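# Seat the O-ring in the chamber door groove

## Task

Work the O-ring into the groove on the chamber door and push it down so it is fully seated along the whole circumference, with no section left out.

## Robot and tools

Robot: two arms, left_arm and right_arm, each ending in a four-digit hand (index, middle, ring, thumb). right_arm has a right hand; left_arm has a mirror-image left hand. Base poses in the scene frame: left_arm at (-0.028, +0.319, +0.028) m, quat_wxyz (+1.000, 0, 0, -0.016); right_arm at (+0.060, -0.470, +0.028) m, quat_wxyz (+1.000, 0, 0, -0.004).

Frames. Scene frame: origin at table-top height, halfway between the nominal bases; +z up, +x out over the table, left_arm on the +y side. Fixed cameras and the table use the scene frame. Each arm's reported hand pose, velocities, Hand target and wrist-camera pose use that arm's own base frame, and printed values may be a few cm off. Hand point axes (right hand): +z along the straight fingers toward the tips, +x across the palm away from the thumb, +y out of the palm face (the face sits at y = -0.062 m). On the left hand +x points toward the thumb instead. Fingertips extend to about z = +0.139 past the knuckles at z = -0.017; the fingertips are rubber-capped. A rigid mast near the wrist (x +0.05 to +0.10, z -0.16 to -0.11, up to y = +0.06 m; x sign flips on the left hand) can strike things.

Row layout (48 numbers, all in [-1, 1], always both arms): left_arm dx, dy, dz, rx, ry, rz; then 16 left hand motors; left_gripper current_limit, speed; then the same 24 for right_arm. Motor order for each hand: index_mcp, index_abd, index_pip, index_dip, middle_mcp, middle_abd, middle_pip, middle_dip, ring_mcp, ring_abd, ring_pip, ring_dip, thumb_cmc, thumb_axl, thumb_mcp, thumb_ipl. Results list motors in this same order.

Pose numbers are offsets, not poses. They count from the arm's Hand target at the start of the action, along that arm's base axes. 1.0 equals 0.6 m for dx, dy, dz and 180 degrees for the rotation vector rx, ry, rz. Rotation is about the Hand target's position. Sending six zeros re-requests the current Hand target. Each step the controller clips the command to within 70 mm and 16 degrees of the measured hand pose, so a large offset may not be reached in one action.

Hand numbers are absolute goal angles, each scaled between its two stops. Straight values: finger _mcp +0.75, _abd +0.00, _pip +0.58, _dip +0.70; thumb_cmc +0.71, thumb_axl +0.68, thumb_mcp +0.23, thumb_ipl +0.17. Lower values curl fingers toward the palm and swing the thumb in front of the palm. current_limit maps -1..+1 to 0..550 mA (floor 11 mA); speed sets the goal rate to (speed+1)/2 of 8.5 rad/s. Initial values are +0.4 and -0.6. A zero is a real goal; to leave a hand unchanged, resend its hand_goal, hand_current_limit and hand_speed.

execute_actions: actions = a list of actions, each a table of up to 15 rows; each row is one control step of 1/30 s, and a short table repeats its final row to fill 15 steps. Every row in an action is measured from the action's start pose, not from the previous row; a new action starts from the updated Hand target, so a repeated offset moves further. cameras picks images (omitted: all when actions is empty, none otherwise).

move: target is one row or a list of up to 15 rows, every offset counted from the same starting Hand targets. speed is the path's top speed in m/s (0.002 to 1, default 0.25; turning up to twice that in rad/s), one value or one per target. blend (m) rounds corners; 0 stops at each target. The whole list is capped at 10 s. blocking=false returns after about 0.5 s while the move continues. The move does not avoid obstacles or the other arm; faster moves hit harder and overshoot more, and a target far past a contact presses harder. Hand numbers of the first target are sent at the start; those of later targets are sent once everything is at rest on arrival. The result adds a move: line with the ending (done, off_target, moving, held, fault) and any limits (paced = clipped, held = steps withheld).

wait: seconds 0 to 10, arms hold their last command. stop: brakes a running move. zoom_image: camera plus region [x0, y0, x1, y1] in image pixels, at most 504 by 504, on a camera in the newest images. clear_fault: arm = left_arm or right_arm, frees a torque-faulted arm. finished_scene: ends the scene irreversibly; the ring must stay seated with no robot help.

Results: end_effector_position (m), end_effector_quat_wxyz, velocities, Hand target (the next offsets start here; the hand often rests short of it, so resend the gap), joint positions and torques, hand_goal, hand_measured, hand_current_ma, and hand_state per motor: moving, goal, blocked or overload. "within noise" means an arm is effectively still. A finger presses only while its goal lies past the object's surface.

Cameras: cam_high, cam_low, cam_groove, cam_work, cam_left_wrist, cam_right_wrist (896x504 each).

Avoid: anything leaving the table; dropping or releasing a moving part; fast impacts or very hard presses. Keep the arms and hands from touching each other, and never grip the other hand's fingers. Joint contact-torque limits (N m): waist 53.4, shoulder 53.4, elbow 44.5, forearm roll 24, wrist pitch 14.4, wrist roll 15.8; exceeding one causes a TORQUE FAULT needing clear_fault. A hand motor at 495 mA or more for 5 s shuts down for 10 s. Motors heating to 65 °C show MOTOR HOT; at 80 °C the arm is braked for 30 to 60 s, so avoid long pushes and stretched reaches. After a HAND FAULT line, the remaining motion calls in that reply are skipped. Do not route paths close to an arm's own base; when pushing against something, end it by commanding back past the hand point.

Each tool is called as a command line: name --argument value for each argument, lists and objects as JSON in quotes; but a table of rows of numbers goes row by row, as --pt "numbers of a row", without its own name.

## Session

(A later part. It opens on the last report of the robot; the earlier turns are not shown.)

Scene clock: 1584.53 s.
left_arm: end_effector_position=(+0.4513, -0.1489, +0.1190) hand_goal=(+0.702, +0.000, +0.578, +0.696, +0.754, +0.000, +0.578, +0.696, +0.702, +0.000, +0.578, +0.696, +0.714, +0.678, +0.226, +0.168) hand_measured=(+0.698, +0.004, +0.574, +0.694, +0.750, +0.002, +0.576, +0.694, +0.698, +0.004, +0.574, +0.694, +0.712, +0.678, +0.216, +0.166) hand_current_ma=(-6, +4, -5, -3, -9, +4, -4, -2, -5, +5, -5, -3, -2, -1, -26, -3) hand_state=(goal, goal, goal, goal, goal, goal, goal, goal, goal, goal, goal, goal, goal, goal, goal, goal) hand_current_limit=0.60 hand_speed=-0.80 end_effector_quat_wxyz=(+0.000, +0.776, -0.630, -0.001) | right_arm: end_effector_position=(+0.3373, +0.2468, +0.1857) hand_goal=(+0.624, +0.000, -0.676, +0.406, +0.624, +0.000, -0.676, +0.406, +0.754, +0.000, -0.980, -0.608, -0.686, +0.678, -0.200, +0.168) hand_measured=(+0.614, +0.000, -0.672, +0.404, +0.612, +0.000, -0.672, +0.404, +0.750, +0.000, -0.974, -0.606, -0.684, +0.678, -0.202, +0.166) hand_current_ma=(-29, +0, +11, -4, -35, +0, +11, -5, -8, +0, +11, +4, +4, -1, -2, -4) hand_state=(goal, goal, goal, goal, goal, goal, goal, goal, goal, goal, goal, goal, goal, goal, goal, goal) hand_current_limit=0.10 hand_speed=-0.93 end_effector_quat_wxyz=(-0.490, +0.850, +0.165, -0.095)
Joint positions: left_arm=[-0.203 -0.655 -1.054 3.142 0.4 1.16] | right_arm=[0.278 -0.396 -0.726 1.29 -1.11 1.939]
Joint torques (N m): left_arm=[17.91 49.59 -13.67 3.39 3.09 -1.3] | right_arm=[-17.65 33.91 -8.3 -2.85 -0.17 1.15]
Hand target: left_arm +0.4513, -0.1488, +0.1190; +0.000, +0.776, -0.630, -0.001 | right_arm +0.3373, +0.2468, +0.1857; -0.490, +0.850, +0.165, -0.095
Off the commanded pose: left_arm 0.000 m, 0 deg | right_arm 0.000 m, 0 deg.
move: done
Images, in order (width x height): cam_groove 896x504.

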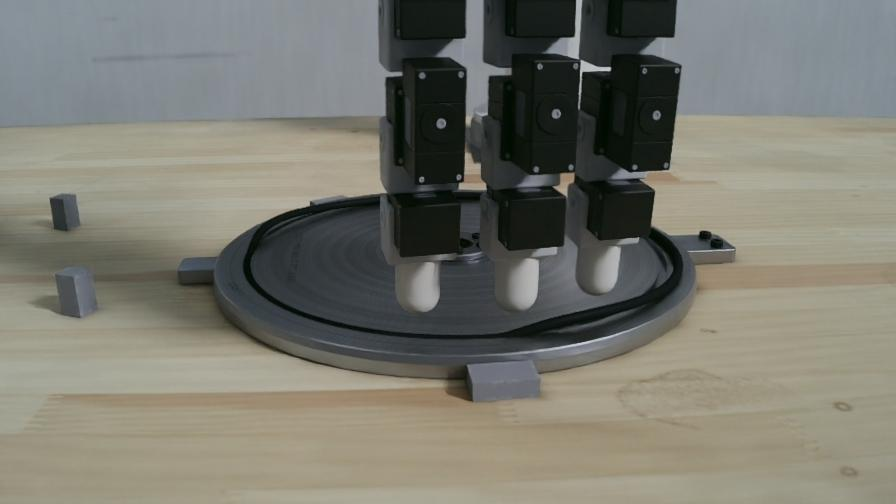

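move --pt "0.0113 0.0897 0.0183 0 0 0.2222 0.701 0 0.577 0.696 0.753 0 0.577 0.696 0.701 0 0.577 0.696 0.714 0.678 0.226 0.168 0.6 -0.8 0 0 0 0 0 0 0.623 0 -0.676 0.406 0.623 0 -0.676 0.406 0.753 0 -0.98 -0.609 -0.686 0.678 -0.2 0.168 0.1 -0.93" --pt "0.0113 0.0897 -0.0208 0 0 0.2222 0.701 0 0.577 0.696 0.753 0 0.577 0.696 0.701 0 0.577 0.696 0.714 0.678 0.226 0.168 0.6 -0.8 0 0 0 0 0 0 0.623 0 -0.676 0.406 0.623 0 -0.676 0.406 0.753 0 -0.98 -0.609 -0.686 0.678 -0.2 0.168 0.1 -0.93" --pt "0.0015 0.0773 -0.0208 0 0 0.2222 0.701 0 0.577 0.696 0.753 0 0.577 0.696 0.701 0 0.577 0.696 0.714 0.678 0.226 0.168 0.6 -0.8 0 0 0 0 0 0 0.623 0 -0.676 0.406 0.623 0 -0.676 0.406 0.753 0 -0.98 -0.609 -0.686 0.678 -0.2 0.168 0.1 -0.93" --speed '[0.2, 0.06, 0.04]' --cameras '["cam_groove", "cam_work"]'

zoom_image --camera "cam_groove" --region '[490, 180, 750, 380]'

Scene clock: 1632.53 s.
left_arm: end_effector_position=(+0.4523, -0.1024, +0.1065) hand_goal=(+0.702, +0.000, +0.578, +0.696, +0.754, +0.000, +0.578, +0.696, +0.702, +0.000, +0.578, +0.696, +0.714, +0.678, +0.226, +0.168) hand_measured=(+0.728, -0.002, +0.598, +0.704, +0.780, -0.002, +0.594, +0.704, +0.728, +0.000, +0.600, +0.706, +0.712, +0.678, +0.216, +0.166) hand_current_ma=(+71, -3, +51, +16, +76, -3, +38, +15, +71, +1, +56, +18, -2, -1, -26, -3) hand_state=(blocked, goal, blocked, goal, blocked, goal, goal, goal, blocked, goal, blocked, goal, goal, goal, goal, goal) hand_current_limit=0.60 hand_speed=-0.80 end_effector_quat_wxyz=(+0.000, +0.945, -0.327, +0.000) | right_arm: end_effector_position=(+0.3373, +0.2468, +0.1857) hand_goal=(+0.624, +0.000, -0.676, +0.406, +0.624, +0.000, -0.676, +0.406, +0.754, +0.000, -0.980, -0.608, -0.686, +0.678, -0.200, +0.168) hand_measured=(+0.614, +0.000, -0.672, +0.404, +0.612, +0.000, -0.672, +0.404, +0.750, +0.000, -0.974, -0.606, -0.684, +0.678, -0.202, +0.166) hand_current_ma=(-29, +0, +11, -4, -35, +0, +11, -5, -8, +0, +11, +4, +4, -1, -2, -4) hand_state=(goal, goal, goal, goal, goal, goal, goal, goal, goal, goal, goal, goal, goal, goal, goal, goal) hand_current_limit=0.10 hand_speed=-0.93 end_effector_quat_wxyz=(-0.490, +0.850, +0.165, -0.095)
Joint positions: left_arm=[-0.044 -0.59 -0.894 3.14 0.305 0.623] | right_arm=[0.278 -0.396 -0.726 1.29 -1.11 1.939]
Joint torques (N m): left_arm=[-21.28 27.6 1.13 0.23 -1.75 -1.37] | right_arm=[-20.24 32.51 -7.81 -3.02 -0.09 1.06]
Hand target: left_arm +0.4522, -0.1025, +0.1065; +0.000, +0.945, -0.327, +0.000 | right_arm +0.3373, +0.2468, +0.1857; -0.490, +0.850, +0.165, -0.095
Off the commanded pose: left_arm 0.000 m, 0 deg | right_arm 0.000 m, 0 deg.
move: done
Images, in order (width x height): cam_groove 896x504, cam_work 896x504.

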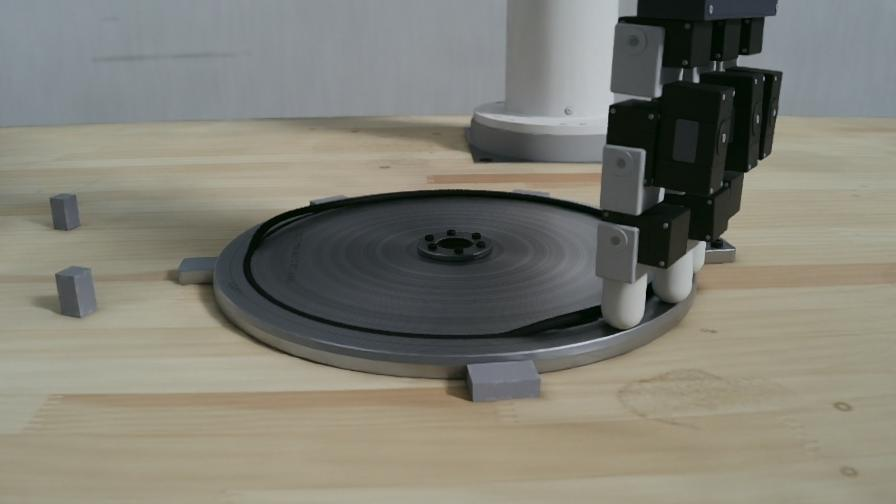

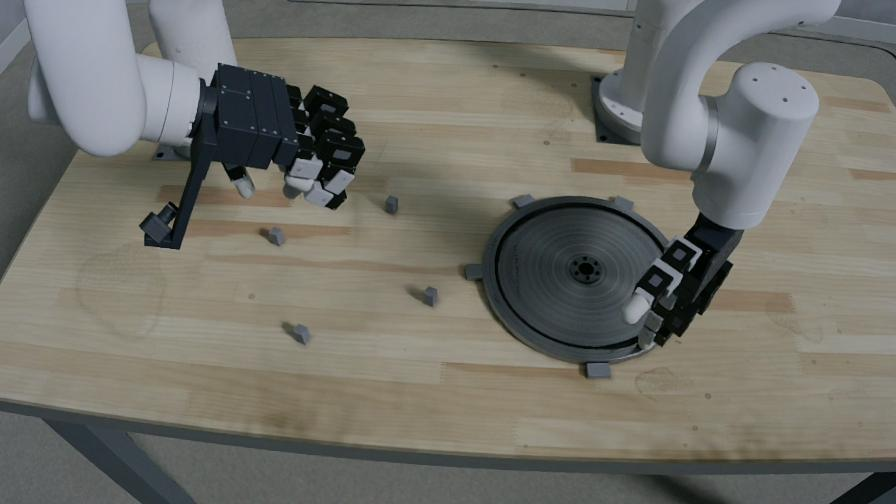

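Scaled by 1.938 from the camera's 896x504 image, which has a finer 1280x720 frame.

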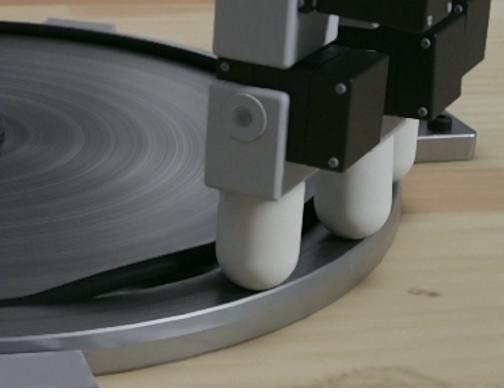

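move --pt "0 0 0.04 0 0 0 0.701 0 0.577 0.696 0.753 0 0.577 0.696 0.701 0 0.577 0.696 0.714 0.678 0.226 0.168 0.6 -0.8 0 0 0 0 0 0 0.623 0 -0.676 0.406 0.623 0 -0.676 0.406 0.753 0 -0.98 -0.609 -0.686 0.678 -0.2 0.168 0.1 -0.93" --pt "0 0.1 0.07 0 0 0 0.701 0 0.577 0.696 0.753 0 0.577 0.696 0.701 0 0.577 0.696 0.714 0.678 0.226 0.168 0.6 -0.8 0 0 0 0 0 0 0.623 0 -0.676 0.406 0.623 0 -0.676 0.406 0.753 0 -0.98 -0.609 -0.686 0.678 -0.2 0.168 0.1 -0.93" --speed '[0.1, 0.2]' --cameras '["cam_groove", "cam_work"]'

zoom_image --camera "cam_groove" --region '[490, 180, 750, 380]'

zoom_image --camera "cam_work" --region '[470, 180, 710, 380]'

Scene clock: 1650.50 s.
left_arm: end_effector_position=(+0.4522, -0.0425, +0.1485) hand_goal=(+0.702, +0.000, +0.578, +0.696, +0.754, +0.000, +0.578, +0.696, +0.702, +0.000, +0.578, +0.696, +0.714, +0.678, +0.226, +0.168) hand_measured=(+0.702, +0.000, +0.580, +0.698, +0.754, -0.002, +0.580, +0.698, +0.702, +0.002, +0.580, +0.698, +0.712, +0.678, +0.216, +0.166) hand_current_ma=(+1, +1, +4, +3, +0, -2, +3, +3, +1, +1, +4, +3, -2, -1, -26, -3) hand_state=(goal, goal, goal, goal, goal, goal, goal, goal, goal, goal, goal, goal, goal, goal, goal, goal) hand_current_limit=0.60 hand_speed=-0.80 end_effector_quat_wxyz=(+0.000, +0.945, -0.327, -0.001) | right_arm: end_effector_position=(+0.3373, +0.2468, +0.1857) hand_goal=(+0.624, +0.000, -0.676, +0.406, +0.624, +0.000, -0.676, +0.406, +0.754, +0.000, -0.980, -0.608, -0.686, +0.678, -0.200, +0.168) hand_measured=(+0.614, +0.000, -0.672, +0.404, +0.612, +0.000, -0.672, +0.404, +0.750, +0.000, -0.974, -0.606, -0.684, +0.678, -0.202, +0.166) hand_current_ma=(-29, +0, +11, -4, -35, +0, +11, -5, -8, +0, +11, +4, +4, -1, -2, -4) hand_state=(goal, goal, goal, goal, goal, goal, goal, goal, goal, goal, goal, goal, goal, goal, goal, goal) hand_current_limit=0.10 hand_speed=-0.93 end_effector_quat_wxyz=(-0.490, +0.850, +0.165, -0.095)
Joint positions: left_arm=[0.079 -0.503 -0.893 3.141 0.391 0.745] | right_arm=[0.278 -0.396 -0.726 1.29 -1.11 1.939]
Joint torques (N m): left_arm=[18.17 44.46 -24.03 -3.64 3.16 1.26] | right_arm=[-18.02 34 -7.96 -3.05 -0.05 1.2]
Hand target: left_arm +0.4522, -0.0425, +0.1485; +0.000, +0.945, -0.327, +0.000 | right_arm +0.3373, +0.2468, +0.1857; -0.490, +0.850, +0.165, -0.095
Off the commanded pose: left_arm 0.000 m, 0 deg | right_arm 0.000 m, 0 deg.
move: done
Images, in order (width x height): cam_groove 896x504, cam_work 896x504.

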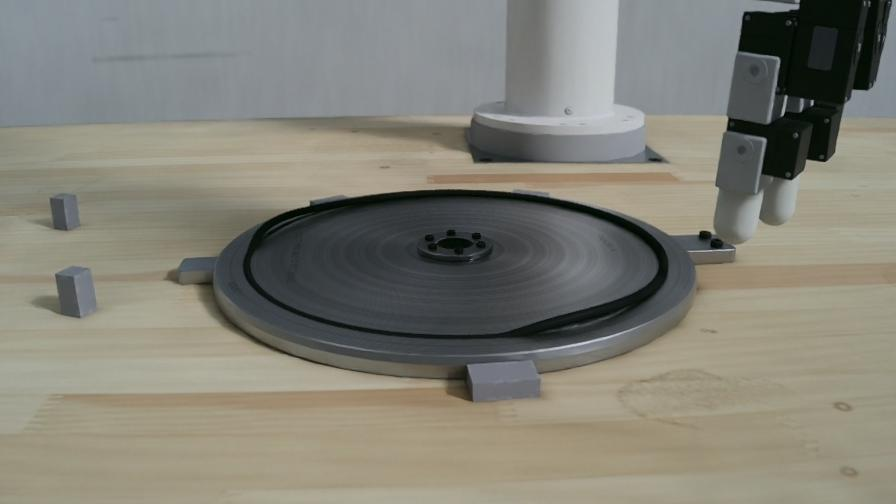

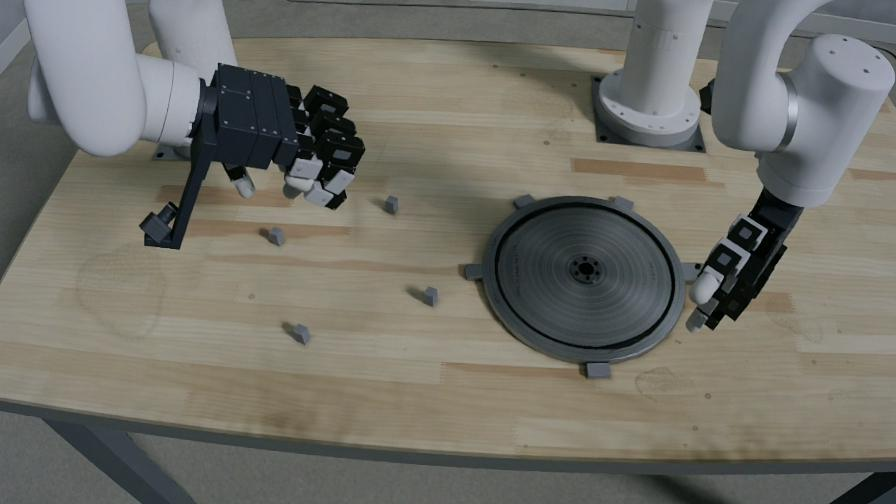

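Scaled by 1.938 from the camera's 896x504 image, which has a finer 1280x720 frame.

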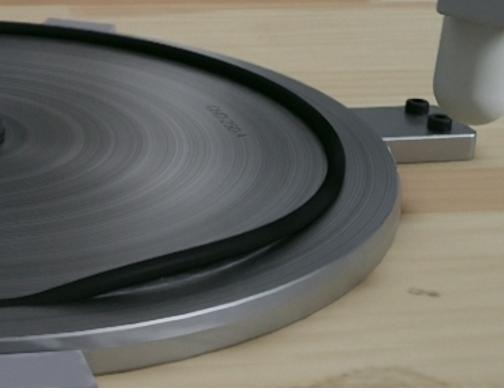

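Scaled by 2.100 from the camera's 896x504 image, which has a finer 1280x720 frame.

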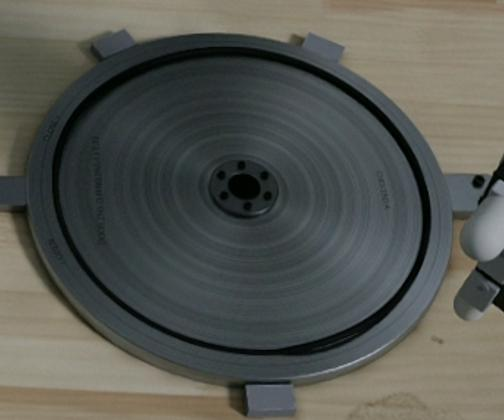

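move --pt "-0.0172 -0.2130 -0.02 0 0 -0.3556 0.701 0 0.577 0.696 0.753 0 0.577 0.696 0.701 0 0.577 0.696 0.714 0.678 0.226 0.168 0.6 -0.8 0 0 0 0 0 0 0.623 0 -0.676 0.406 0.623 0 -0.676 0.406 0.753 0 -0.98 -0.609 -0.686 0.678 -0.2 0.168 0.1 -0.93" --pt "-0.0172 -0.2130 -0.0725 0 0 -0.3556 0.701 0 0.577 0.696 0.753 0 0.577 0.696 0.701 0 0.577 0.696 0.714 0.678 0.226 0.168 0.6 -0.8 0 0 0 0 0 0 0.623 0 -0.676 0.406 0.623 0 -0.676 0.406 0.753 0 -0.98 -0.609 -0.686 0.678 -0.2 0.168 0.1 -0.93" --pt "-0.0127 -0.2062 -0.0492 0 0 -0.3278 0.701 0 0.577 0.696 0.753 0 0.577 0.696 0.701 0 0.577 0.696 0.714 0.678 0.226 0.168 0.6 -0.8 0 0 0 0 0 0 0.623 0 -0.676 0.406 0.623 0 -0.676 0.406 0.753 0 -0.98 -0.609 -0.686 0.678 -0.2 0.168 0.1 -0.93" --pt "-0.0127 -0.2062 -0.0725 0 0 -0.3278 0.701 0 0.577 0.696 0.753 0 0.577 0.696 0.701 0 0.577 0.696 0.714 0.678 0.226 0.168 0.6 -0.8 0 0 0 0 0 0 0.623 0 -0.676 0.406 0.623 0 -0.676 0.406 0.753 0 -0.98 -0.609 -0.686 0.678 -0.2 0.168 0.1 -0.93" --pt "-0.0088 -0.1988 -0.0492 0 0 -0.3 0.701 0 0.577 0.696 0.753 0 0.577 0.696 0.701 0 0.577 0.696 0.714 0.678 0.226 0.168 0.6 -0.8 0 0 0 0 0 0 0.623 0 -0.676 0.406 0.623 0 -0.676 0.406 0.753 0 -0.98 -0.609 -0.686 0.678 -0.2 0.168 0.1 -0.93" --speed '[0.25, 0.06, 0.1, 0.05, 0.1]' --cameras '["cam_groove"]'

zoom_image --camera "cam_groove" --region '[450, 200, 710, 380]'

Scene clock: 1687.53 s.
left_arm: end_effector_position=(+0.4469, -0.1618, +0.1190) hand_goal=(+0.702, +0.000, +0.578, +0.696, +0.754, +0.000, +0.578, +0.696, +0.702, +0.000, +0.578, +0.696, +0.714, +0.678, +0.226, +0.168) hand_measured=(+0.698, +0.004, +0.574, +0.694, +0.750, +0.002, +0.576, +0.694, +0.698, +0.004, +0.574, +0.694, +0.712, +0.678, +0.216, +0.166) hand_current_ma=(-6, +4, -5, -2, -9, +4, -4, -1, -5, +5, -5, -3, -1, -1, -26, -3) hand_state=(goal, goal, goal, goal, goal, goal, goal, goal, goal, goal, goal, goal, goal, goal, goal, goal) hand_current_limit=0.60 hand_speed=-0.80 end_effector_quat_wxyz=(+0.000, +0.694, -0.720, -0.001) | right_arm: end_effector_position=(+0.3373, +0.2468, +0.1857) hand_goal=(+0.624, +0.000, -0.676, +0.406, +0.624, +0.000, -0.676, +0.406, +0.754, +0.000, -0.980, -0.608, -0.686, +0.678, -0.200, +0.168) hand_measured=(+0.614, +0.000, -0.672, +0.404, +0.612, +0.000, -0.672, +0.404, +0.750, +0.000, -0.974, -0.606, -0.684, +0.678, -0.202, +0.166) hand_current_ma=(-29, +0, +11, -4, -35, +0, +11, -5, -8, +0, +11, +4, +4, -1, -2, -4) hand_state=(goal, goal, goal, goal, goal, goal, goal, goal, goal, goal, goal, goal, goal, goal, goal, goal) hand_current_limit=0.10 hand_speed=-0.93 end_effector_quat_wxyz=(-0.490, +0.850, +0.165, -0.095)
Joint positions: left_arm=[-0.261 -0.673 -1.087 3.143 0.414 1.346] | right_arm=[0.278 -0.396 -0.726 1.29 -1.11 1.939]
Joint torques (N m): left_arm=[18.16 50.14 -13.74 3.55 3.19 -1.3] | right_arm=[-18.83 32.64 -8.06 -3.15 -0.17 1.17]
Hand target: left_arm +0.4469, -0.1617, +0.1190; +0.000, +0.694, -0.720, -0.001 | right_arm +0.3373, +0.2468, +0.1857; -0.490, +0.850, +0.165, -0.095
Off the commanded pose: left_arm 0.000 m, 0 deg | right_arm 0.000 m, 0 deg.
move: done
Images, in order (width x height): cam_groove 896x504.

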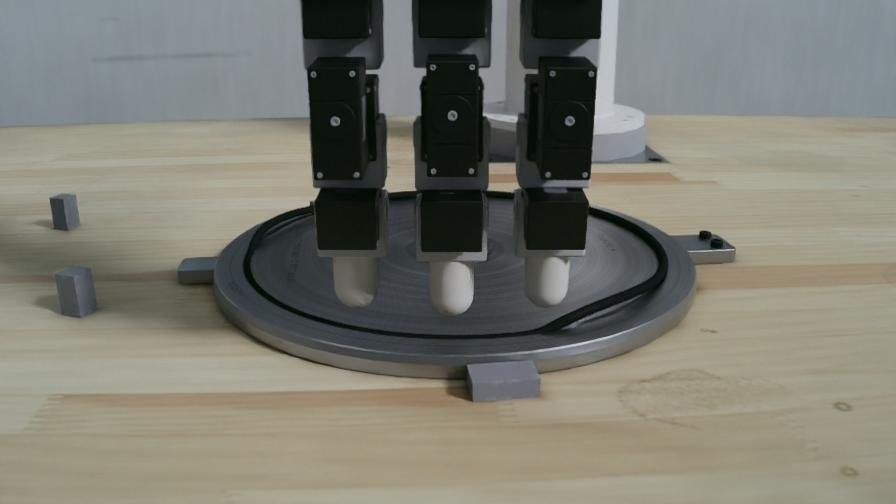

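Scaled by 1.938 from the camera's 896x504 image, which has a finer 1280x720 frame.

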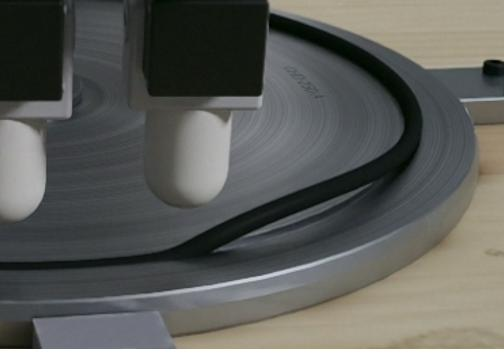

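move --pt "-0.0220 -0.0078 0 0 0 0 0.701 0 0.577 0.696 0.753 0 0.577 0.696 0.701 0 0.577 0.696 0.714 0.678 0.226 0.168 0.6 -0.8 0 0 0 0 0 0 0.623 0 -0.676 0.406 0.623 0 -0.676 0.406 0.753 0 -0.98 -0.609 -0.686 0.678 -0.2 0.168 0.1 -0.93" --pt "-0.0220 -0.0078 -0.0158 0 0 0 0.701 0 0.577 0.696 0.753 0 0.577 0.696 0.701 0 0.577 0.696 0.714 0.678 0.226 0.168 0.6 -0.8 0 0 0 0 0 0 0.623 0 -0.676 0.406 0.623 0 -0.676 0.406 0.753 0 -0.98 -0.609 -0.686 0.678 -0.2 0.168 0.1 -0.93" --pt "0 0 -0.0158 0 0 0 0.701 0 0.577 0.696 0.753 0 0.577 0.696 0.701 0 0.577 0.696 0.714 0.678 0.226 0.168 0.6 -0.8 0 0 0 0 0 0 0.623 0 -0.676 0.406 0.623 0 -0.676 0.406 0.753 0 -0.98 -0.609 -0.686 0.678 -0.2 0.168 0.1 -0.93" --pt "0 0 -0.0233 0 0 0 0.701 0 0.577 0.696 0.753 0 0.577 0.696 0.701 0 0.577 0.696 0.714 0.678 0.226 0.168 0.6 -0.8 0 0 0 0 0 0 0.623 0 -0.676 0.406 0.623 0 -0.676 0.406 0.753 0 -0.98 -0.609 -0.686 0.678 -0.2 0.168 0.1 -0.93" --pt "0 0 0 0 0 0 0.701 0 0.577 0.696 0.753 0 0.577 0.696 0.701 0 0.577 0.696 0.714 0.678 0.226 0.168 0.6 -0.8 0 0 0 0 0 0 0.623 0 -0.676 0.406 0.623 0 -0.676 0.406 0.753 0 -0.98 -0.609 -0.686 0.678 -0.2 0.168 0.1 -0.93" --speed '[0.08, 0.08, 0.04, 0.04, 0.1]' --cameras '["cam_groove"]'

zoom_image --camera "cam_groove" --region '[450, 200, 710, 380]'

Scene clock: 1782.47 s.
left_arm: end_effector_position=(+0.4469, -0.1617, +0.1189) hand_goal=(+0.702, +0.000, +0.578, +0.696, +0.754, +0.000, +0.578, +0.696, +0.702, +0.000, +0.578, +0.696, +0.714, +0.678, +0.226, +0.168) hand_measured=(+0.698, -0.002, +0.574, +0.694, +0.750, +0.000, +0.576, +0.694, +0.698, +0.004, +0.574, +0.694, +0.712, +0.678, +0.216, +0.166) hand_current_ma=(-6, -2, -5, -2, -9, +0, -4, -1, -5, +4, -5, -3, -1, -1, -26, -3) hand_state=(goal, goal, goal, goal, goal, goal, goal, goal, goal, goal, goal, goal, goal, goal, goal, goal) hand_current_limit=0.60 hand_speed=-0.80 end_effector_quat_wxyz=(+0.000, +0.694, -0.720, -0.001) | right_arm: end_effector_position=(+0.3373, +0.2468, +0.1857) hand_goal=(+0.624, +0.000, -0.676, +0.406, +0.624, +0.000, -0.676, +0.406, +0.754, +0.000, -0.980, -0.608, -0.686, +0.678, -0.200, +0.168) hand_measured=(+0.614, +0.000, -0.672, +0.404, +0.612, +0.000, -0.672, +0.404, +0.750, +0.000, -0.974, -0.606, -0.684, +0.678, -0.202, +0.166) hand_current_ma=(-29, +0, +11, -4, -35, +0, +11, -5, -8, +0, +11, +4, +4, -1, -2, -4) hand_state=(goal, goal, goal, goal, goal, goal, goal, goal, goal, goal, goal, goal, goal, goal, goal, goal) hand_current_limit=0.10 hand_speed=-0.93 end_effector_quat_wxyz=(-0.490, +0.850, +0.165, -0.095)
Joint positions: left_arm=[-0.261 -0.673 -1.086 3.143 0.414 1.346] | right_arm=[0.278 -0.396 -0.726 1.29 -1.11 1.939]
Joint torques (N m): left_arm=[16.91 50.95 -15.38 -3.03 3.09 1.23] | right_arm=[-18.86 32.32 -8.44 -2.7 -0.14 1.25]
Hand target: left_arm +0.4469, -0.1617, +0.1190; +0.000, +0.694, -0.720, -0.001 | right_arm +0.3373, +0.2468, +0.1857; -0.490, +0.850, +0.165, -0.095
Off the commanded pose: left_arm 0.000 m, 0 deg | right_arm 0.000 m, 0 deg.
move: done
Images, in order (width x height): cam_groove 896x504.

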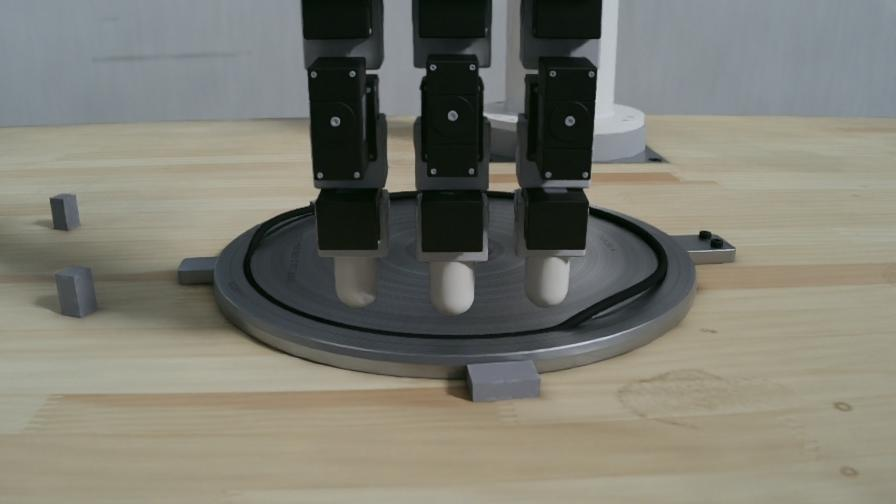

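Scaled by 1.938 from the camera's 896x504 image, which has a finer 1280x720 frame.

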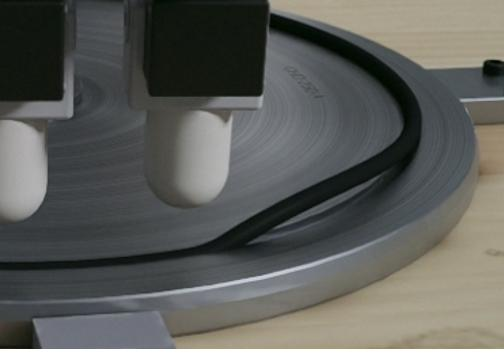

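move --pt "-0.0180 -0.0022 0 0 0 0.0278 0.701 0 0.577 0.696 0.753 0 0.577 0.696 0.701 0 0.577 0.696 0.714 0.678 0.226 0.168 0.6 -0.8 0 0 0 0 0 0 0.623 0 -0.676 0.406 0.623 0 -0.676 0.406 0.753 0 -0.98 -0.609 -0.686 0.678 -0.2 0.168 0.1 -0.93" --pt "-0.0180 -0.0022 -0.0158 0 0 0.0278 0.701 0 0.577 0.696 0.753 0 0.577 0.696 0.701 0 0.577 0.696 0.714 0.678 0.226 0.168 0.6 -0.8 0 0 0 0 0 0 0.623 0 -0.676 0.406 0.623 0 -0.676 0.406 0.753 0 -0.98 -0.609 -0.686 0.678 -0.2 0.168 0.1 -0.93" --pt "0.0032 0.0075 -0.0158 0 0 0.0278 0.701 0 0.577 0.696 0.753 0 0.577 0.696 0.701 0 0.577 0.696 0.714 0.678 0.226 0.168 0.6 -0.8 0 0 0 0 0 0 0.623 0 -0.676 0.406 0.623 0 -0.676 0.406 0.753 0 -0.98 -0.609 -0.686 0.678 -0.2 0.168 0.1 -0.93" --pt "0.0032 0.0075 -0.0233 0 0 0.0278 0.701 0 0.577 0.696 0.753 0 0.577 0.696 0.701 0 0.577 0.696 0.714 0.678 0.226 0.168 0.6 -0.8 0 0 0 0 0 0 0.623 0 -0.676 0.406 0.623 0 -0.676 0.406 0.753 0 -0.98 -0.609 -0.686 0.678 -0.2 0.168 0.1 -0.93" --pt "0.0032 0.0075 0 0 0 0.0278 0.701 0 0.577 0.696 0.753 0 0.577 0.696 0.701 0 0.577 0.696 0.714 0.678 0.226 0.168 0.6 -0.8 0 0 0 0 0 0 0.623 0 -0.676 0.406 0.623 0 -0.676 0.406 0.753 0 -0.98 -0.609 -0.686 0.678 -0.2 0.168 0.1 -0.93" --pt "-0.0145 0.0037 0 0 0 0.0556 0.701 0 0.577 0.696 0.753 0 0.577 0.696 0.701 0 0.577 0.696 0.714 0.678 0.226 0.168 0.6 -0.8 0 0 0 0 0 0 0.623 0 -0.676 0.406 0.623 0 -0.676 0.406 0.753 0 -0.98 -0.609 -0.686 0.678 -0.2 0.168 0.1 -0.93" --pt "-0.0145 0.0037 -0.0158 0 0 0.0556 0.701 0 0.577 0.696 0.753 0 0.577 0.696 0.701 0 0.577 0.696 0.714 0.678 0.226 0.168 0.6 -0.8 0 0 0 0 0 0 0.623 0 -0.676 0.406 0.623 0 -0.676 0.406 0.753 0 -0.98 -0.609 -0.686 0.678 -0.2 0.168 0.1 -0.93" --pt "0.0058 0.0152 -0.0158 0 0 0.0556 0.701 0 0.577 0.696 0.753 0 0.577 0.696 0.701 0 0.577 0.696 0.714 0.678 0.226 0.168 0.6 -0.8 0 0 0 0 0 0 0.623 0 -0.676 0.406 0.623 0 -0.676 0.406 0.753 0 -0.98 -0.609 -0.686 0.678 -0.2 0.168 0.1 -0.93" --pt "0.0058 0.0152 -0.0233 0 0 0.0556 0.701 0 0.577 0.696 0.753 0 0.577 0.696 0.701 0 0.577 0.696 0.714 0.678 0.226 0.168 0.6 -0.8 0 0 0 0 0 0 0.623 0 -0.676 0.406 0.623 0 -0.676 0.406 0.753 0 -0.98 -0.609 -0.686 0.678 -0.2 0.168 0.1 -0.93" --pt "0.0058 0.0152 0 0 0 0.0556 0.701 0 0.577 0.696 0.753 0 0.577 0.696 0.701 0 0.577 0.696 0.714 0.678 0.226 0.168 0.6 -0.8 0 0 0 0 0 0 0.623 0 -0.676 0.406 0.623 0 -0.676 0.406 0.753 0 -0.98 -0.609 -0.686 0.678 -0.2 0.168 0.1 -0.93" --speed '[0.08, 0.08, 0.04, 0.04, 0.1, 0.08, 0.08, 0.04, 0.04, 0.1]' --cameras '["cam_groove"]'

zoom_image --camera "cam_groove" --region '[450, 200, 710, 380]'

Scene clock: 1827.17 s.
left_arm: end_effector_position=(+0.4504, -0.1526, +0.1189) hand_goal=(+0.702, +0.000, +0.578, +0.696, +0.754, +0.000, +0.578, +0.696, +0.702, +0.000, +0.578, +0.696, +0.714, +0.678, +0.226, +0.168) hand_measured=(+0.698, -0.004, +0.574, +0.694, +0.750, -0.004, +0.576, +0.694, +0.698, +0.002, +0.574, +0.694, +0.712, +0.678, +0.216, +0.166) hand_current_ma=(-6, -4, -5, -2, -9, -4, -4, -1, -5, +3, -5, -3, -1, -1, -26, -3) hand_state=(goal, goal, goal, goal, goal, goal, goal, goal, goal, goal, goal, goal, goal, goal, goal, goal) hand_current_limit=0.60 hand_speed=-0.80 end_effector_quat_wxyz=(+0.000, +0.754, -0.657, -0.001) | right_arm: end_effector_position=(+0.3373, +0.2468, +0.1857) hand_goal=(+0.624, +0.000, -0.676, +0.406, +0.624, +0.000, -0.676, +0.406, +0.754, +0.000, -0.980, -0.608, -0.686, +0.678, -0.200, +0.168) hand_measured=(+0.614, +0.000, -0.672, +0.404, +0.612, +0.000, -0.672, +0.404, +0.750, +0.000, -0.974, -0.606, -0.684, +0.678, -0.202, +0.166) hand_current_ma=(-29, +0, +11, -4, -35, +0, +11, -5, -8, +0, +11, +4, +4, -1, -2, -4) hand_state=(goal, goal, goal, goal, goal, goal, goal, goal, goal, goal, goal, goal, goal, goal, goal, goal) hand_current_limit=0.10 hand_speed=-0.93 end_effector_quat_wxyz=(-0.490, +0.850, +0.165, -0.095)
Joint positions: left_arm=[-0.22 -0.661 -1.065 3.142 0.405 1.213] | right_arm=[0.278 -0.396 -0.726 1.29 -1.11 1.939]
Joint torques (N m): left_arm=[15.55 49.27 -15.22 -2.97 3.17 1.15] | right_arm=[-19.28 33.37 -7.81 -3.46 -0.22 1.13]
Hand target: left_arm +0.4504, -0.1526, +0.1190; +0.000, +0.754, -0.657, -0.001 | right_arm +0.3373, +0.2468, +0.1857; -0.490, +0.850, +0.165, -0.095
Off the commanded pose: left_arm 0.000 m, 0 deg | right_arm 0.000 m, 0 deg.
move: done
Images, in order (width x height): cam_groove 896x504.

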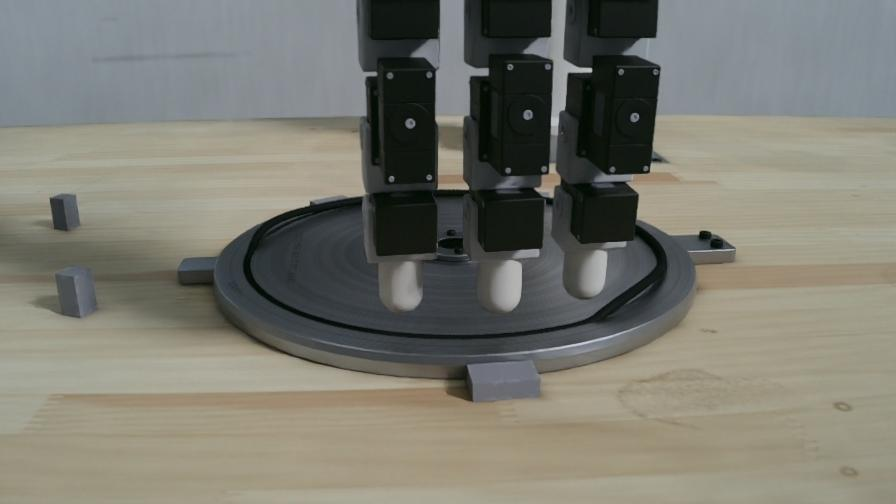

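Scaled by 1.938 from the camera's 896x504 image, which has a finer 1280x720 frame.

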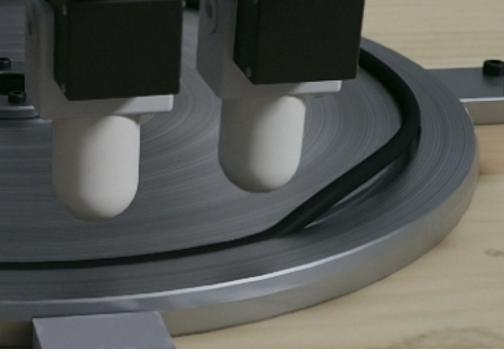

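move --pt "-0.0174 -0.0053 0 0 0 0.02778 0.701 0 0.577 0.696 0.753 0 0.577 0.696 0.701 0 0.577 0.696 0.714 0.678 0.226 0.168 0.6 -0.8 0 0 0 0 0 0 0.623 0 -0.676 0.406 0.623 0 -0.676 0.406 0.753 0 -0.98 -0.609 -0.686 0.678 -0.2 0.168 0.1 -0.93" --pt "-0.0174 -0.0053 -0.0158 0 0 0.02778 0.701 0 0.577 0.696 0.753 0 0.577 0.696 0.701 0 0.577 0.696 0.714 0.678 0.226 0.168 0.6 -0.8 0 0 0 0 0 0 0.623 0 -0.676 0.406 0.623 0 -0.676 0.406 0.753 0 -0.98 -0.609 -0.686 0.678 -0.2 0.168 0.1 -0.93" --pt "0.0018 0.0078 -0.0158 0 0 0.02778 0.701 0 0.577 0.696 0.753 0 0.577 0.696 0.701 0 0.577 0.696 0.714 0.678 0.226 0.168 0.6 -0.8 0 0 0 0 0 0 0.623 0 -0.676 0.406 0.623 0 -0.676 0.406 0.753 0 -0.98 -0.609 -0.686 0.678 -0.2 0.168 0.1 -0.93" --pt "0.0018 0.0078 -0.0233 0 0 0.02778 0.701 0 0.577 0.696 0.753 0 0.577 0.696 0.701 0 0.577 0.696 0.714 0.678 0.226 0.168 0.6 -0.8 0 0 0 0 0 0 0.623 0 -0.676 0.406 0.623 0 -0.676 0.406 0.753 0 -0.98 -0.609 -0.686 0.678 -0.2 0.168 0.1 -0.93" --pt "0.0018 0.0078 0 0 0 0.02778 0.701 0 0.577 0.696 0.753 0 0.577 0.696 0.701 0 0.577 0.696 0.714 0.678 0.226 0.168 0.6 -0.8 0 0 0 0 0 0 0.623 0 -0.676 0.406 0.623 0 -0.676 0.406 0.753 0 -0.98 -0.609 -0.686 0.678 -0.2 0.168 0.1 -0.93" --pt "-0.0150 0.0012 0 0 0 0.05556 0.701 0 0.577 0.696 0.753 0 0.577 0.696 0.701 0 0.577 0.696 0.714 0.678 0.226 0.168 0.6 -0.8 0 0 0 0 0 0 0.623 0 -0.676 0.406 0.623 0 -0.676 0.406 0.753 0 -0.98 -0.609 -0.686 0.678 -0.2 0.168 0.1 -0.93" --pt "-0.0150 0.0012 -0.0158 0 0 0.05556 0.701 0 0.577 0.696 0.753 0 0.577 0.696 0.701 0 0.577 0.696 0.714 0.678 0.226 0.168 0.6 -0.8 0 0 0 0 0 0 0.623 0 -0.676 0.406 0.623 0 -0.676 0.406 0.753 0 -0.98 -0.609 -0.686 0.678 -0.2 0.168 0.1 -0.93" --pt "0.0030 0.0160 -0.0158 0 0 0.05556 0.701 0 0.577 0.696 0.753 0 0.577 0.696 0.701 0 0.577 0.696 0.714 0.678 0.226 0.168 0.6 -0.8 0 0 0 0 0 0 0.623 0 -0.676 0.406 0.623 0 -0.676 0.406 0.753 0 -0.98 -0.609 -0.686 0.678 -0.2 0.168 0.1 -0.93" --pt "0.0030 0.0160 -0.0233 0 0 0.05556 0.701 0 0.577 0.696 0.753 0 0.577 0.696 0.701 0 0.577 0.696 0.714 0.678 0.226 0.168 0.6 -0.8 0 0 0 0 0 0 0.623 0 -0.676 0.406 0.623 0 -0.676 0.406 0.753 0 -0.98 -0.609 -0.686 0.678 -0.2 0.168 0.1 -0.93" --pt "0.0030 0.0160 0 0 0 0.05556 0.701 0 0.577 0.696 0.753 0 0.577 0.696 0.701 0 0.577 0.696 0.714 0.678 0.226 0.168 0.6 -0.8 0 0 0 0 0 0 0.623 0 -0.676 0.406 0.623 0 -0.676 0.406 0.753 0 -0.98 -0.609 -0.686 0.678 -0.2 0.168 0.1 -0.93" --speed '[0.08,0.08,0.04,0.04,0.1,0.08,0.08,0.04,0.04,0.1]' --cameras '["cam_groove","cam_work"]'

Scene clock: 1901.83 s.
left_arm: end_effector_position=(+0.4522, -0.1430, +0.1189) hand_goal=(+0.702, +0.000, +0.578, +0.696, +0.754, +0.000, +0.578, +0.696, +0.702, +0.000, +0.578, +0.696, +0.714, +0.678, +0.226, +0.168) hand_measured=(+0.698, -0.004, +0.574, +0.694, +0.750, -0.004, +0.576, +0.694, +0.698, +0.004, +0.574, +0.694, +0.712, +0.678, +0.216, +0.166) hand_current_ma=(-6, -4, -5, -2, -9, -4, -4, -1, -5, +5, -5, -3, -1, -1, -26, -3) hand_state=(goal, goal, goal, goal, goal, goal, goal, goal, goal, goal, goal, goal, goal, goal, goal, goal) hand_current_limit=0.60 hand_speed=-0.80 end_effector_quat_wxyz=(+0.000, +0.808, -0.589, -0.001) | right_arm: end_effector_position=(+0.3373, +0.2468, +0.1857) hand_goal=(+0.624, +0.000, -0.676, +0.406, +0.624, +0.000, -0.676, +0.406, +0.754, +0.000, -0.980, -0.608, -0.686, +0.678, -0.200, +0.168) hand_measured=(+0.614, +0.000, -0.672, +0.404, +0.612, +0.000, -0.672, +0.404, +0.750, +0.000, -0.974, -0.606, -0.684, +0.678, -0.202, +0.166) hand_current_ma=(-29, +0, +11, -4, -35, +0, +11, -5, -8, +0, +11, +4, +4, -1, -2, -4) hand_state=(goal, goal, goal, goal, goal, goal, goal, goal, goal, goal, goal, goal, goal, goal, goal, goal) hand_current_limit=0.10 hand_speed=-0.93 end_effector_quat_wxyz=(-0.490, +0.850, +0.165, -0.095)
Joint positions: left_arm=[-0.179 -0.644 -1.034 3.142 0.391 1.079] | right_arm=[0.278 -0.396 -0.726 1.29 -1.11 1.939]
Joint torques (N m): left_arm=[15.9 50.17 -15.03 -2.48 3.26 1.03] | right_arm=[-18.33 33.58 -8.66 -3.22 -0.11 1.12]
Hand target: left_arm +0.4522, -0.1430, +0.1190; +0.000, +0.808, -0.589, -0.001 | right_arm +0.3373, +0.2468, +0.1857; -0.490, +0.850, +0.165, -0.095
Off the commanded pose: left_arm 0.000 m, 0 deg | right_arm 0.000 m, 0 deg.
move: done
Images, in order (width x height): cam_groove 896x504, cam_work 896x504.

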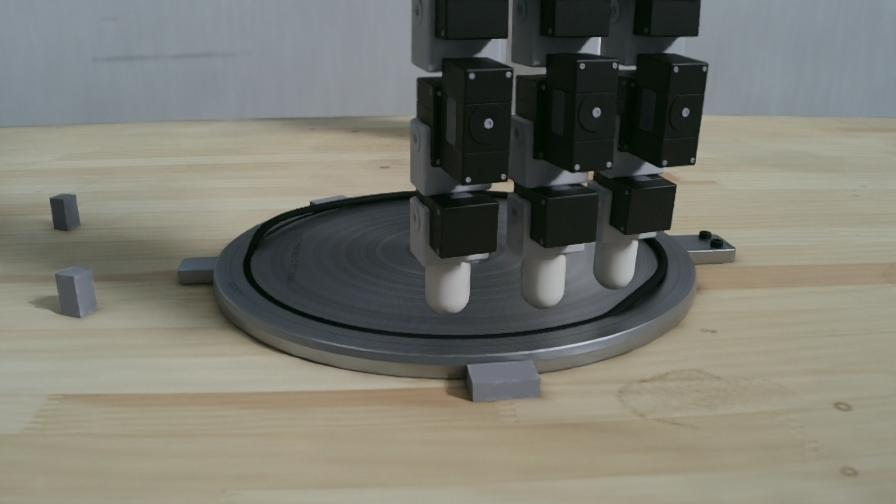

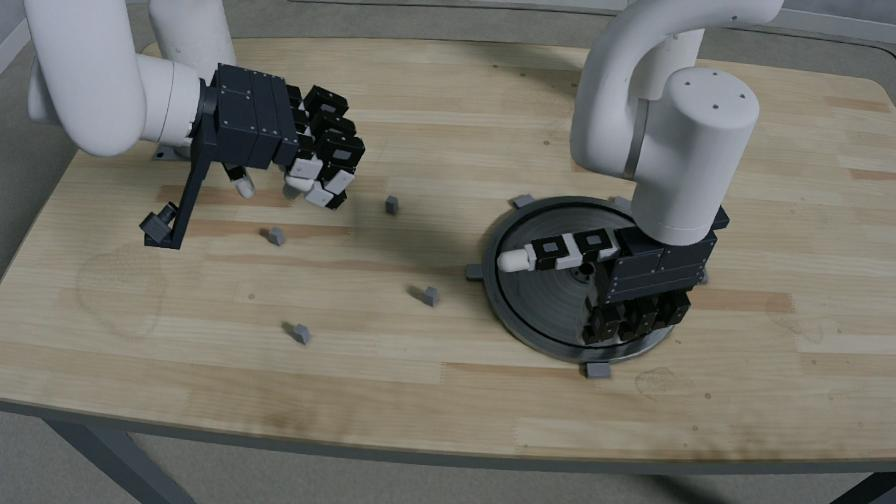

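zoom_image --camera "cam_groove" --region '[480, 200, 720, 370]'

zoom_image --camera "cam_groove" --region '[200, 180, 500, 370]'

Scaled by 2.100 from the camera's 896x504 image, which has a finer 1280x720 frame.

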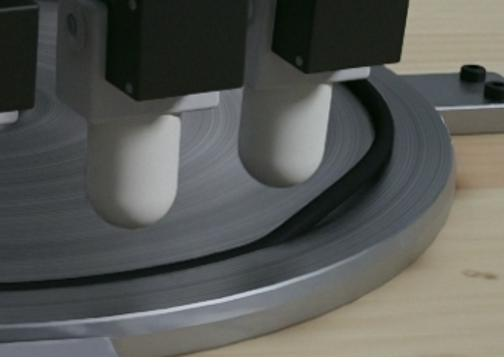

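Scaled by 1.680 from the camera's 896x504 image, which has a finer 1280x720 frame.

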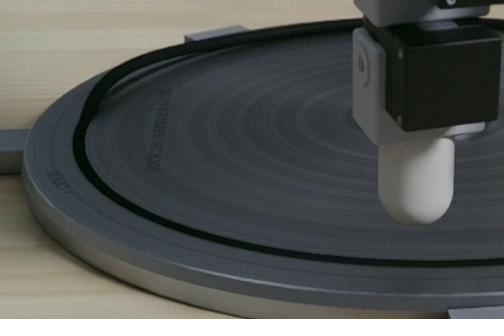

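move --pt "-0.0162 -0.0082 0 0 0 0.02778 0.701 0 0.577 0.696 0.753 0 0.577 0.696 0.701 0 0.577 0.696 0.714 0.678 0.226 0.168 0.6 -0.8 0 0 0 0 0 0 0.623 0 -0.676 0.406 0.623 0 -0.676 0.406 0.753 0 -0.98 -0.609 -0.686 0.678 -0.2 0.168 0.1 -0.93" --pt "-0.0162 -0.0082 -0.0158 0 0 0.02778 0.701 0 0.577 0.696 0.753 0 0.577 0.696 0.701 0 0.577 0.696 0.714 0.678 0.226 0.168 0.6 -0.8 0 0 0 0 0 0 0.623 0 -0.676 0.406 0.623 0 -0.676 0.406 0.753 0 -0.98 -0.609 -0.686 0.678 -0.2 0.168 0.1 -0.93" --pt "0.0005 0.0082 -0.0158 0 0 0.02778 0.701 0 0.577 0.696 0.753 0 0.577 0.696 0.701 0 0.577 0.696 0.714 0.678 0.226 0.168 0.6 -0.8 0 0 0 0 0 0 0.623 0 -0.676 0.406 0.623 0 -0.676 0.406 0.753 0 -0.98 -0.609 -0.686 0.678 -0.2 0.168 0.1 -0.93" --pt "0.0005 0.0082 -0.0233 0 0 0.02778 0.701 0 0.577 0.696 0.753 0 0.577 0.696 0.701 0 0.577 0.696 0.714 0.678 0.226 0.168 0.6 -0.8 0 0 0 0 0 0 0.623 0 -0.676 0.406 0.623 0 -0.676 0.406 0.753 0 -0.98 -0.609 -0.686 0.678 -0.2 0.168 0.1 -0.93" --pt "0.0005 0.0082 0 0 0 0.02778 0.701 0 0.577 0.696 0.753 0 0.577 0.696 0.701 0 0.577 0.696 0.714 0.678 0.226 0.168 0.6 -0.8 0 0 0 0 0 0 0.623 0 -0.676 0.406 0.623 0 -0.676 0.406 0.753 0 -0.98 -0.609 -0.686 0.678 -0.2 0.168 0.1 -0.93" --pt "-0.0150 -0.0013 0 0 0 0.05556 0.701 0 0.577 0.696 0.753 0 0.577 0.696 0.701 0 0.577 0.696 0.714 0.678 0.226 0.168 0.6 -0.8 0 0 0 0 0 0 0.623 0 -0.676 0.406 0.623 0 -0.676 0.406 0.753 0 -0.98 -0.609 -0.686 0.678 -0.2 0.168 0.1 -0.93" --pt "-0.0150 -0.0013 -0.0158 0 0 0.05556 0.701 0 0.577 0.696 0.753 0 0.577 0.696 0.701 0 0.577 0.696 0.714 0.678 0.226 0.168 0.6 -0.8 0 0 0 0 0 0 0.623 0 -0.676 0.406 0.623 0 -0.676 0.406 0.753 0 -0.98 -0.609 -0.686 0.678 -0.2 0.168 0.1 -0.93" --pt "0.0002 0.0163 -0.0158 0 0 0.05556 0.701 0 0.577 0.696 0.753 0 0.577 0.696 0.701 0 0.577 0.696 0.714 0.678 0.226 0.168 0.6 -0.8 0 0 0 0 0 0 0.623 0 -0.676 0.406 0.623 0 -0.676 0.406 0.753 0 -0.98 -0.609 -0.686 0.678 -0.2 0.168 0.1 -0.93" --pt "0.0002 0.0163 -0.0233 0 0 0.05556 0.701 0 0.577 0.696 0.753 0 0.577 0.696 0.701 0 0.577 0.696 0.714 0.678 0.226 0.168 0.6 -0.8 0 0 0 0 0 0 0.623 0 -0.676 0.406 0.623 0 -0.676 0.406 0.753 0 -0.98 -0.609 -0.686 0.678 -0.2 0.168 0.1 -0.93" --pt "0.0002 0.0163 0 0 0 0.05556 0.701 0 0.577 0.696 0.753 0 0.577 0.696 0.701 0 0.577 0.696 0.714 0.678 0.226 0.168 0.6 -0.8 0 0 0 0 0 0 0.623 0 -0.676 0.406 0.623 0 -0.676 0.406 0.753 0 -0.98 -0.609 -0.686 0.678 -0.2 0.168 0.1 -0.93" --speed '[0.08,0.08,0.04,0.04,0.1,0.08,0.08,0.04,0.04,0.1]' --cameras '["cam_groove"]'

zoom_image --camera "cam_groove" --region '[480, 200, 720, 370]'

Scene clock: 1956.30 s.
left_arm: end_effector_position=(+0.4523, -0.1332, +0.1189) hand_goal=(+0.702, +0.000, +0.578, +0.696, +0.754, +0.000, +0.578, +0.696, +0.702, +0.000, +0.578, +0.696, +0.714, +0.678, +0.226, +0.168) hand_measured=(+0.698, -0.004, +0.574, +0.694, +0.750, -0.004, +0.576, +0.694, +0.698, -0.004, +0.574, +0.694, +0.712, +0.678, +0.216, +0.166) hand_current_ma=(-6, -4, -5, -2, -9, -4, -4, -1, -5, -4, -5, -3, -1, -1, -26, -3) hand_state=(goal, goal, goal, goal, goal, goal, goal, goal, goal, goal, goal, goal, goal, goal, goal, goal) hand_current_limit=0.60 hand_speed=-0.80 end_effector_quat_wxyz=(+0.000, +0.857, -0.516, -0.001) | right_arm: end_effector_position=(+0.3373, +0.2468, +0.1857) hand_goal=(+0.624, +0.000, -0.676, +0.406, +0.624, +0.000, -0.676, +0.406, +0.754, +0.000, -0.980, -0.608, -0.686, +0.678, -0.200, +0.168) hand_measured=(+0.614, +0.000, -0.672, +0.404, +0.612, +0.000, -0.672, +0.404, +0.750, +0.000, -0.974, -0.606, -0.684, +0.678, -0.202, +0.166) hand_current_ma=(-29, +0, +11, -4, -35, +0, +11, -5, -8, +0, +11, +4, +4, -1, -2, -4) hand_state=(goal, goal, goal, goal, goal, goal, goal, goal, goal, goal, goal, goal, goal, goal, goal, goal) hand_current_limit=0.10 hand_speed=-0.93 end_effector_quat_wxyz=(-0.490, +0.850, +0.165, -0.095)
Joint positions: left_arm=[-0.141 -0.622 -0.995 3.142 0.374 0.943] | right_arm=[0.278 -0.396 -0.726 1.29 -1.11 1.939]
Joint torques (N m): left_arm=[15.86 47.6 -14.57 -1.96 3.15 0.97] | right_arm=[-17.98 32.46 -7.72 -2.93 -0.06 1.17]
Hand target: left_arm +0.4523, -0.1332, +0.1190; +0.000, +0.857, -0.516, -0.001 | right_arm +0.3373, +0.2468, +0.1857; -0.490, +0.850, +0.165, -0.095
Off the commanded pose: left_arm 0.000 m, 0 deg | right_arm 0.000 m, 0 deg.
move: done
Images, in order (width x height): cam_groove 896x504.

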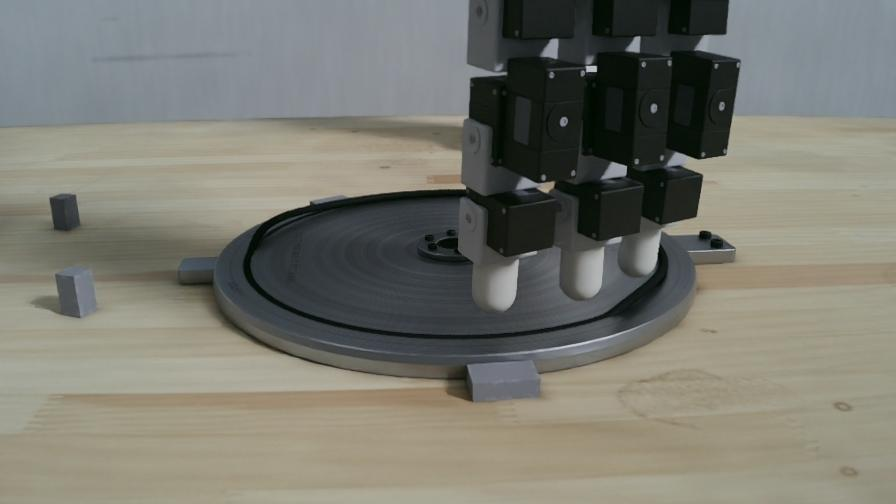

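Scaled by 2.100 from the camera's 896x504 image, which has a finer 1280x720 frame.

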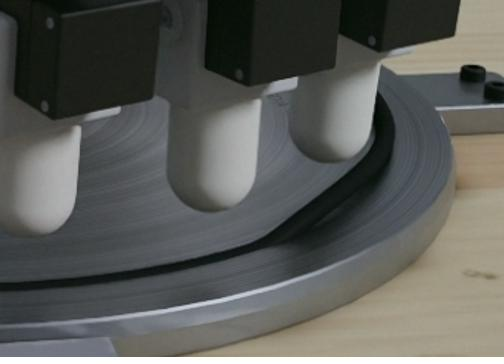

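zoom_image --camera "cam_groove" --region '[580, 230, 700, 340]'

Scaled by 4.200 from the camera's 896x504 image, which has a finer 1280x720 frame.

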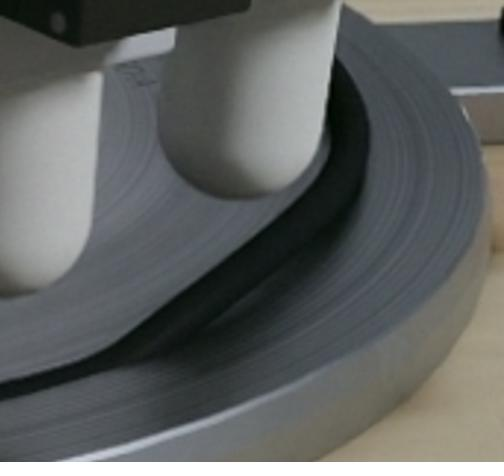

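move --pt "-0.0199 -0.0280 0 0 0 -0.02778 0.701 0 0.577 0.696 0.753 0 0.577 0.696 0.701 0 0.577 0.696 0.714 0.678 0.226 0.168 0.6 -0.8 0 0 0 0 0 0 0.623 0 -0.676 0.406 0.623 0 -0.676 0.406 0.753 0 -0.98 -0.609 -0.686 0.678 -0.2 0.168 0.1 -0.93" --pt "-0.0199 -0.0280 -0.02 0 0 -0.02778 0.701 0 0.577 0.696 0.753 0 0.577 0.696 0.701 0 0.577 0.696 0.714 0.678 0.226 0.168 0.6 -0.8 0 0 0 0 0 0 0.623 0 -0.676 0.406 0.623 0 -0.676 0.406 0.753 0 -0.98 -0.609 -0.686 0.678 -0.2 0.168 0.1 -0.93" --pt "-0.0098 -0.0181 -0.02 0 0 -0.02778 0.701 0 0.577 0.696 0.753 0 0.577 0.696 0.701 0 0.577 0.696 0.714 0.678 0.226 0.168 0.6 -0.8 0 0 0 0 0 0 0.623 0 -0.676 0.406 0.623 0 -0.676 0.406 0.753 0 -0.98 -0.609 -0.686 0.678 -0.2 0.168 0.1 -0.93" --pt "-0.0098 -0.0181 -0.0125 0 0 -0.02778 0.701 0 0.577 0.696 0.753 0 0.577 0.696 0.701 0 0.577 0.696 0.714 0.678 0.226 0.168 0.6 -0.8 0 0 0 0 0 0 0.623 0 -0.676 0.406 0.623 0 -0.676 0.406 0.753 0 -0.98 -0.609 -0.686 0.678 -0.2 0.168 0.1 -0.93" --pt "0.0003 -0.0082 -0.0125 0 0 -0.02778 0.701 0 0.577 0.696 0.753 0 0.577 0.696 0.701 0 0.577 0.696 0.714 0.678 0.226 0.168 0.6 -0.8 0 0 0 0 0 0 0.623 0 -0.676 0.406 0.623 0 -0.676 0.406 0.753 0 -0.98 -0.609 -0.686 0.678 -0.2 0.168 0.1 -0.93" --pt "0.0003 -0.0082 -0.0233 0 0 -0.02778 0.701 0 0.577 0.696 0.753 0 0.577 0.696 0.701 0 0.577 0.696 0.714 0.678 0.226 0.168 0.6 -0.8 0 0 0 0 0 0 0.623 0 -0.676 0.406 0.623 0 -0.676 0.406 0.753 0 -0.98 -0.609 -0.686 0.678 -0.2 0.168 0.1 -0.93" --pt "0.0003 -0.0082 0 0 0 -0.02778 0.701 0 0.577 0.696 0.753 0 0.577 0.696 0.701 0 0.577 0.696 0.714 0.678 0.226 0.168 0.6 -0.8 0 0 0 0 0 0 0.623 0 -0.676 0.406 0.623 0 -0.676 0.406 0.753 0 -0.98 -0.609 -0.686 0.678 -0.2 0.168 0.1 -0.93" --speed '[0.08,0.08,0.04,0.04,0.04,0.05,0.1]' --cameras '["cam_groove"]'

zoom_image --camera "cam_groove" --region '[580, 230, 700, 340]'

Scene clock: 2035.93 s.
left_arm: end_effector_position=(+0.4525, -0.1381, +0.1189) hand_goal=(+0.702, +0.000, +0.578, +0.696, +0.754, +0.000, +0.578, +0.696, +0.702, +0.000, +0.578, +0.696, +0.714, +0.678, +0.226, +0.168) hand_measured=(+0.698, -0.004, +0.574, +0.694, +0.750, -0.002, +0.576, +0.694, +0.698, +0.004, +0.574, +0.694, +0.712, +0.678, +0.216, +0.166) hand_current_ma=(-6, -4, -5, -3, -9, -3, -4, -3, -5, +5, -5, -3, -1, -1, -26, -3) hand_state=(goal, goal, goal, goal, goal, goal, goal, goal, goal, goal, goal, goal, goal, goal, goal, goal) hand_current_limit=0.60 hand_speed=-0.80 end_effector_quat_wxyz=(+0.000, +0.833, -0.553, -0.001) | right_arm: end_effector_position=(+0.3373, +0.2468, +0.1857) hand_goal=(+0.624, +0.000, -0.676, +0.406, +0.624, +0.000, -0.676, +0.406, +0.754, +0.000, -0.980, -0.608, -0.686, +0.678, -0.200, +0.168) hand_measured=(+0.614, +0.000, -0.672, +0.404, +0.612, +0.000, -0.672, +0.404, +0.750, +0.000, -0.974, -0.606, -0.684, +0.678, -0.202, +0.166) hand_current_ma=(-29, +0, +11, -4, -35, +0, +11, -5, -8, +0, +11, +4, +4, -1, -2, -4) hand_state=(goal, goal, goal, goal, goal, goal, goal, goal, goal, goal, goal, goal, goal, goal, goal, goal) hand_current_limit=0.10 hand_speed=-0.93 end_effector_quat_wxyz=(-0.490, +0.850, +0.165, -0.095)
Joint positions: left_arm=[-0.16 -0.634 -1.016 3.142 0.383 1.012] | right_arm=[0.278 -0.396 -0.726 1.29 -1.11 1.939]
Joint torques (N m): left_arm=[15.96 49.28 -14.19 -2.82 3.13 0.9] | right_arm=[-17.57 32.33 -7.67 -2.94 -0.15 1.18]
Hand target: left_arm +0.4525, -0.1382, +0.1190; +0.000, +0.833, -0.553, -0.001 | right_arm +0.3373, +0.2468, +0.1857; -0.490, +0.850, +0.165, -0.095
Off the commanded pose: left_arm 0.000 m, 0 deg | right_arm 0.000 m, 0 deg.
move: done
Images, in order (width x height): cam_groove 896x504.

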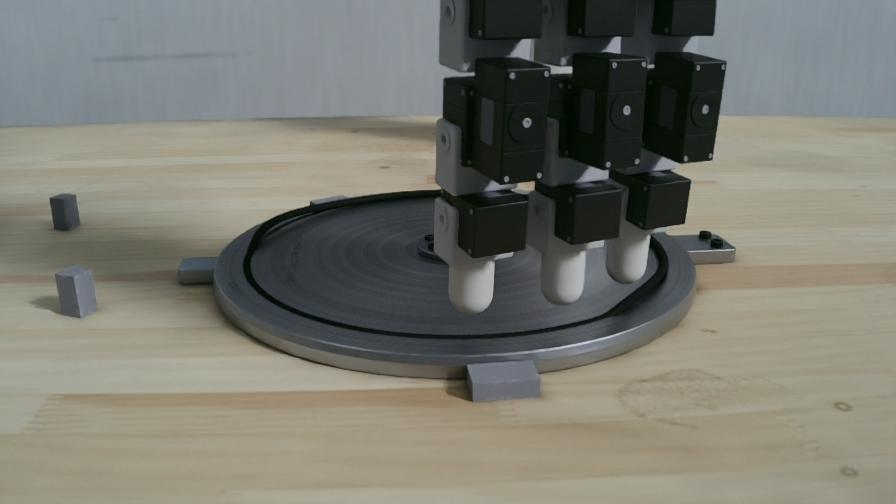

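Scaled by 4.200 from the camera's 896x504 image, which has a finer 1280x720 frame.

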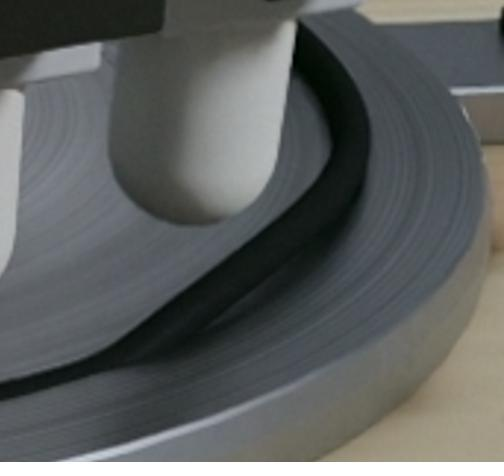

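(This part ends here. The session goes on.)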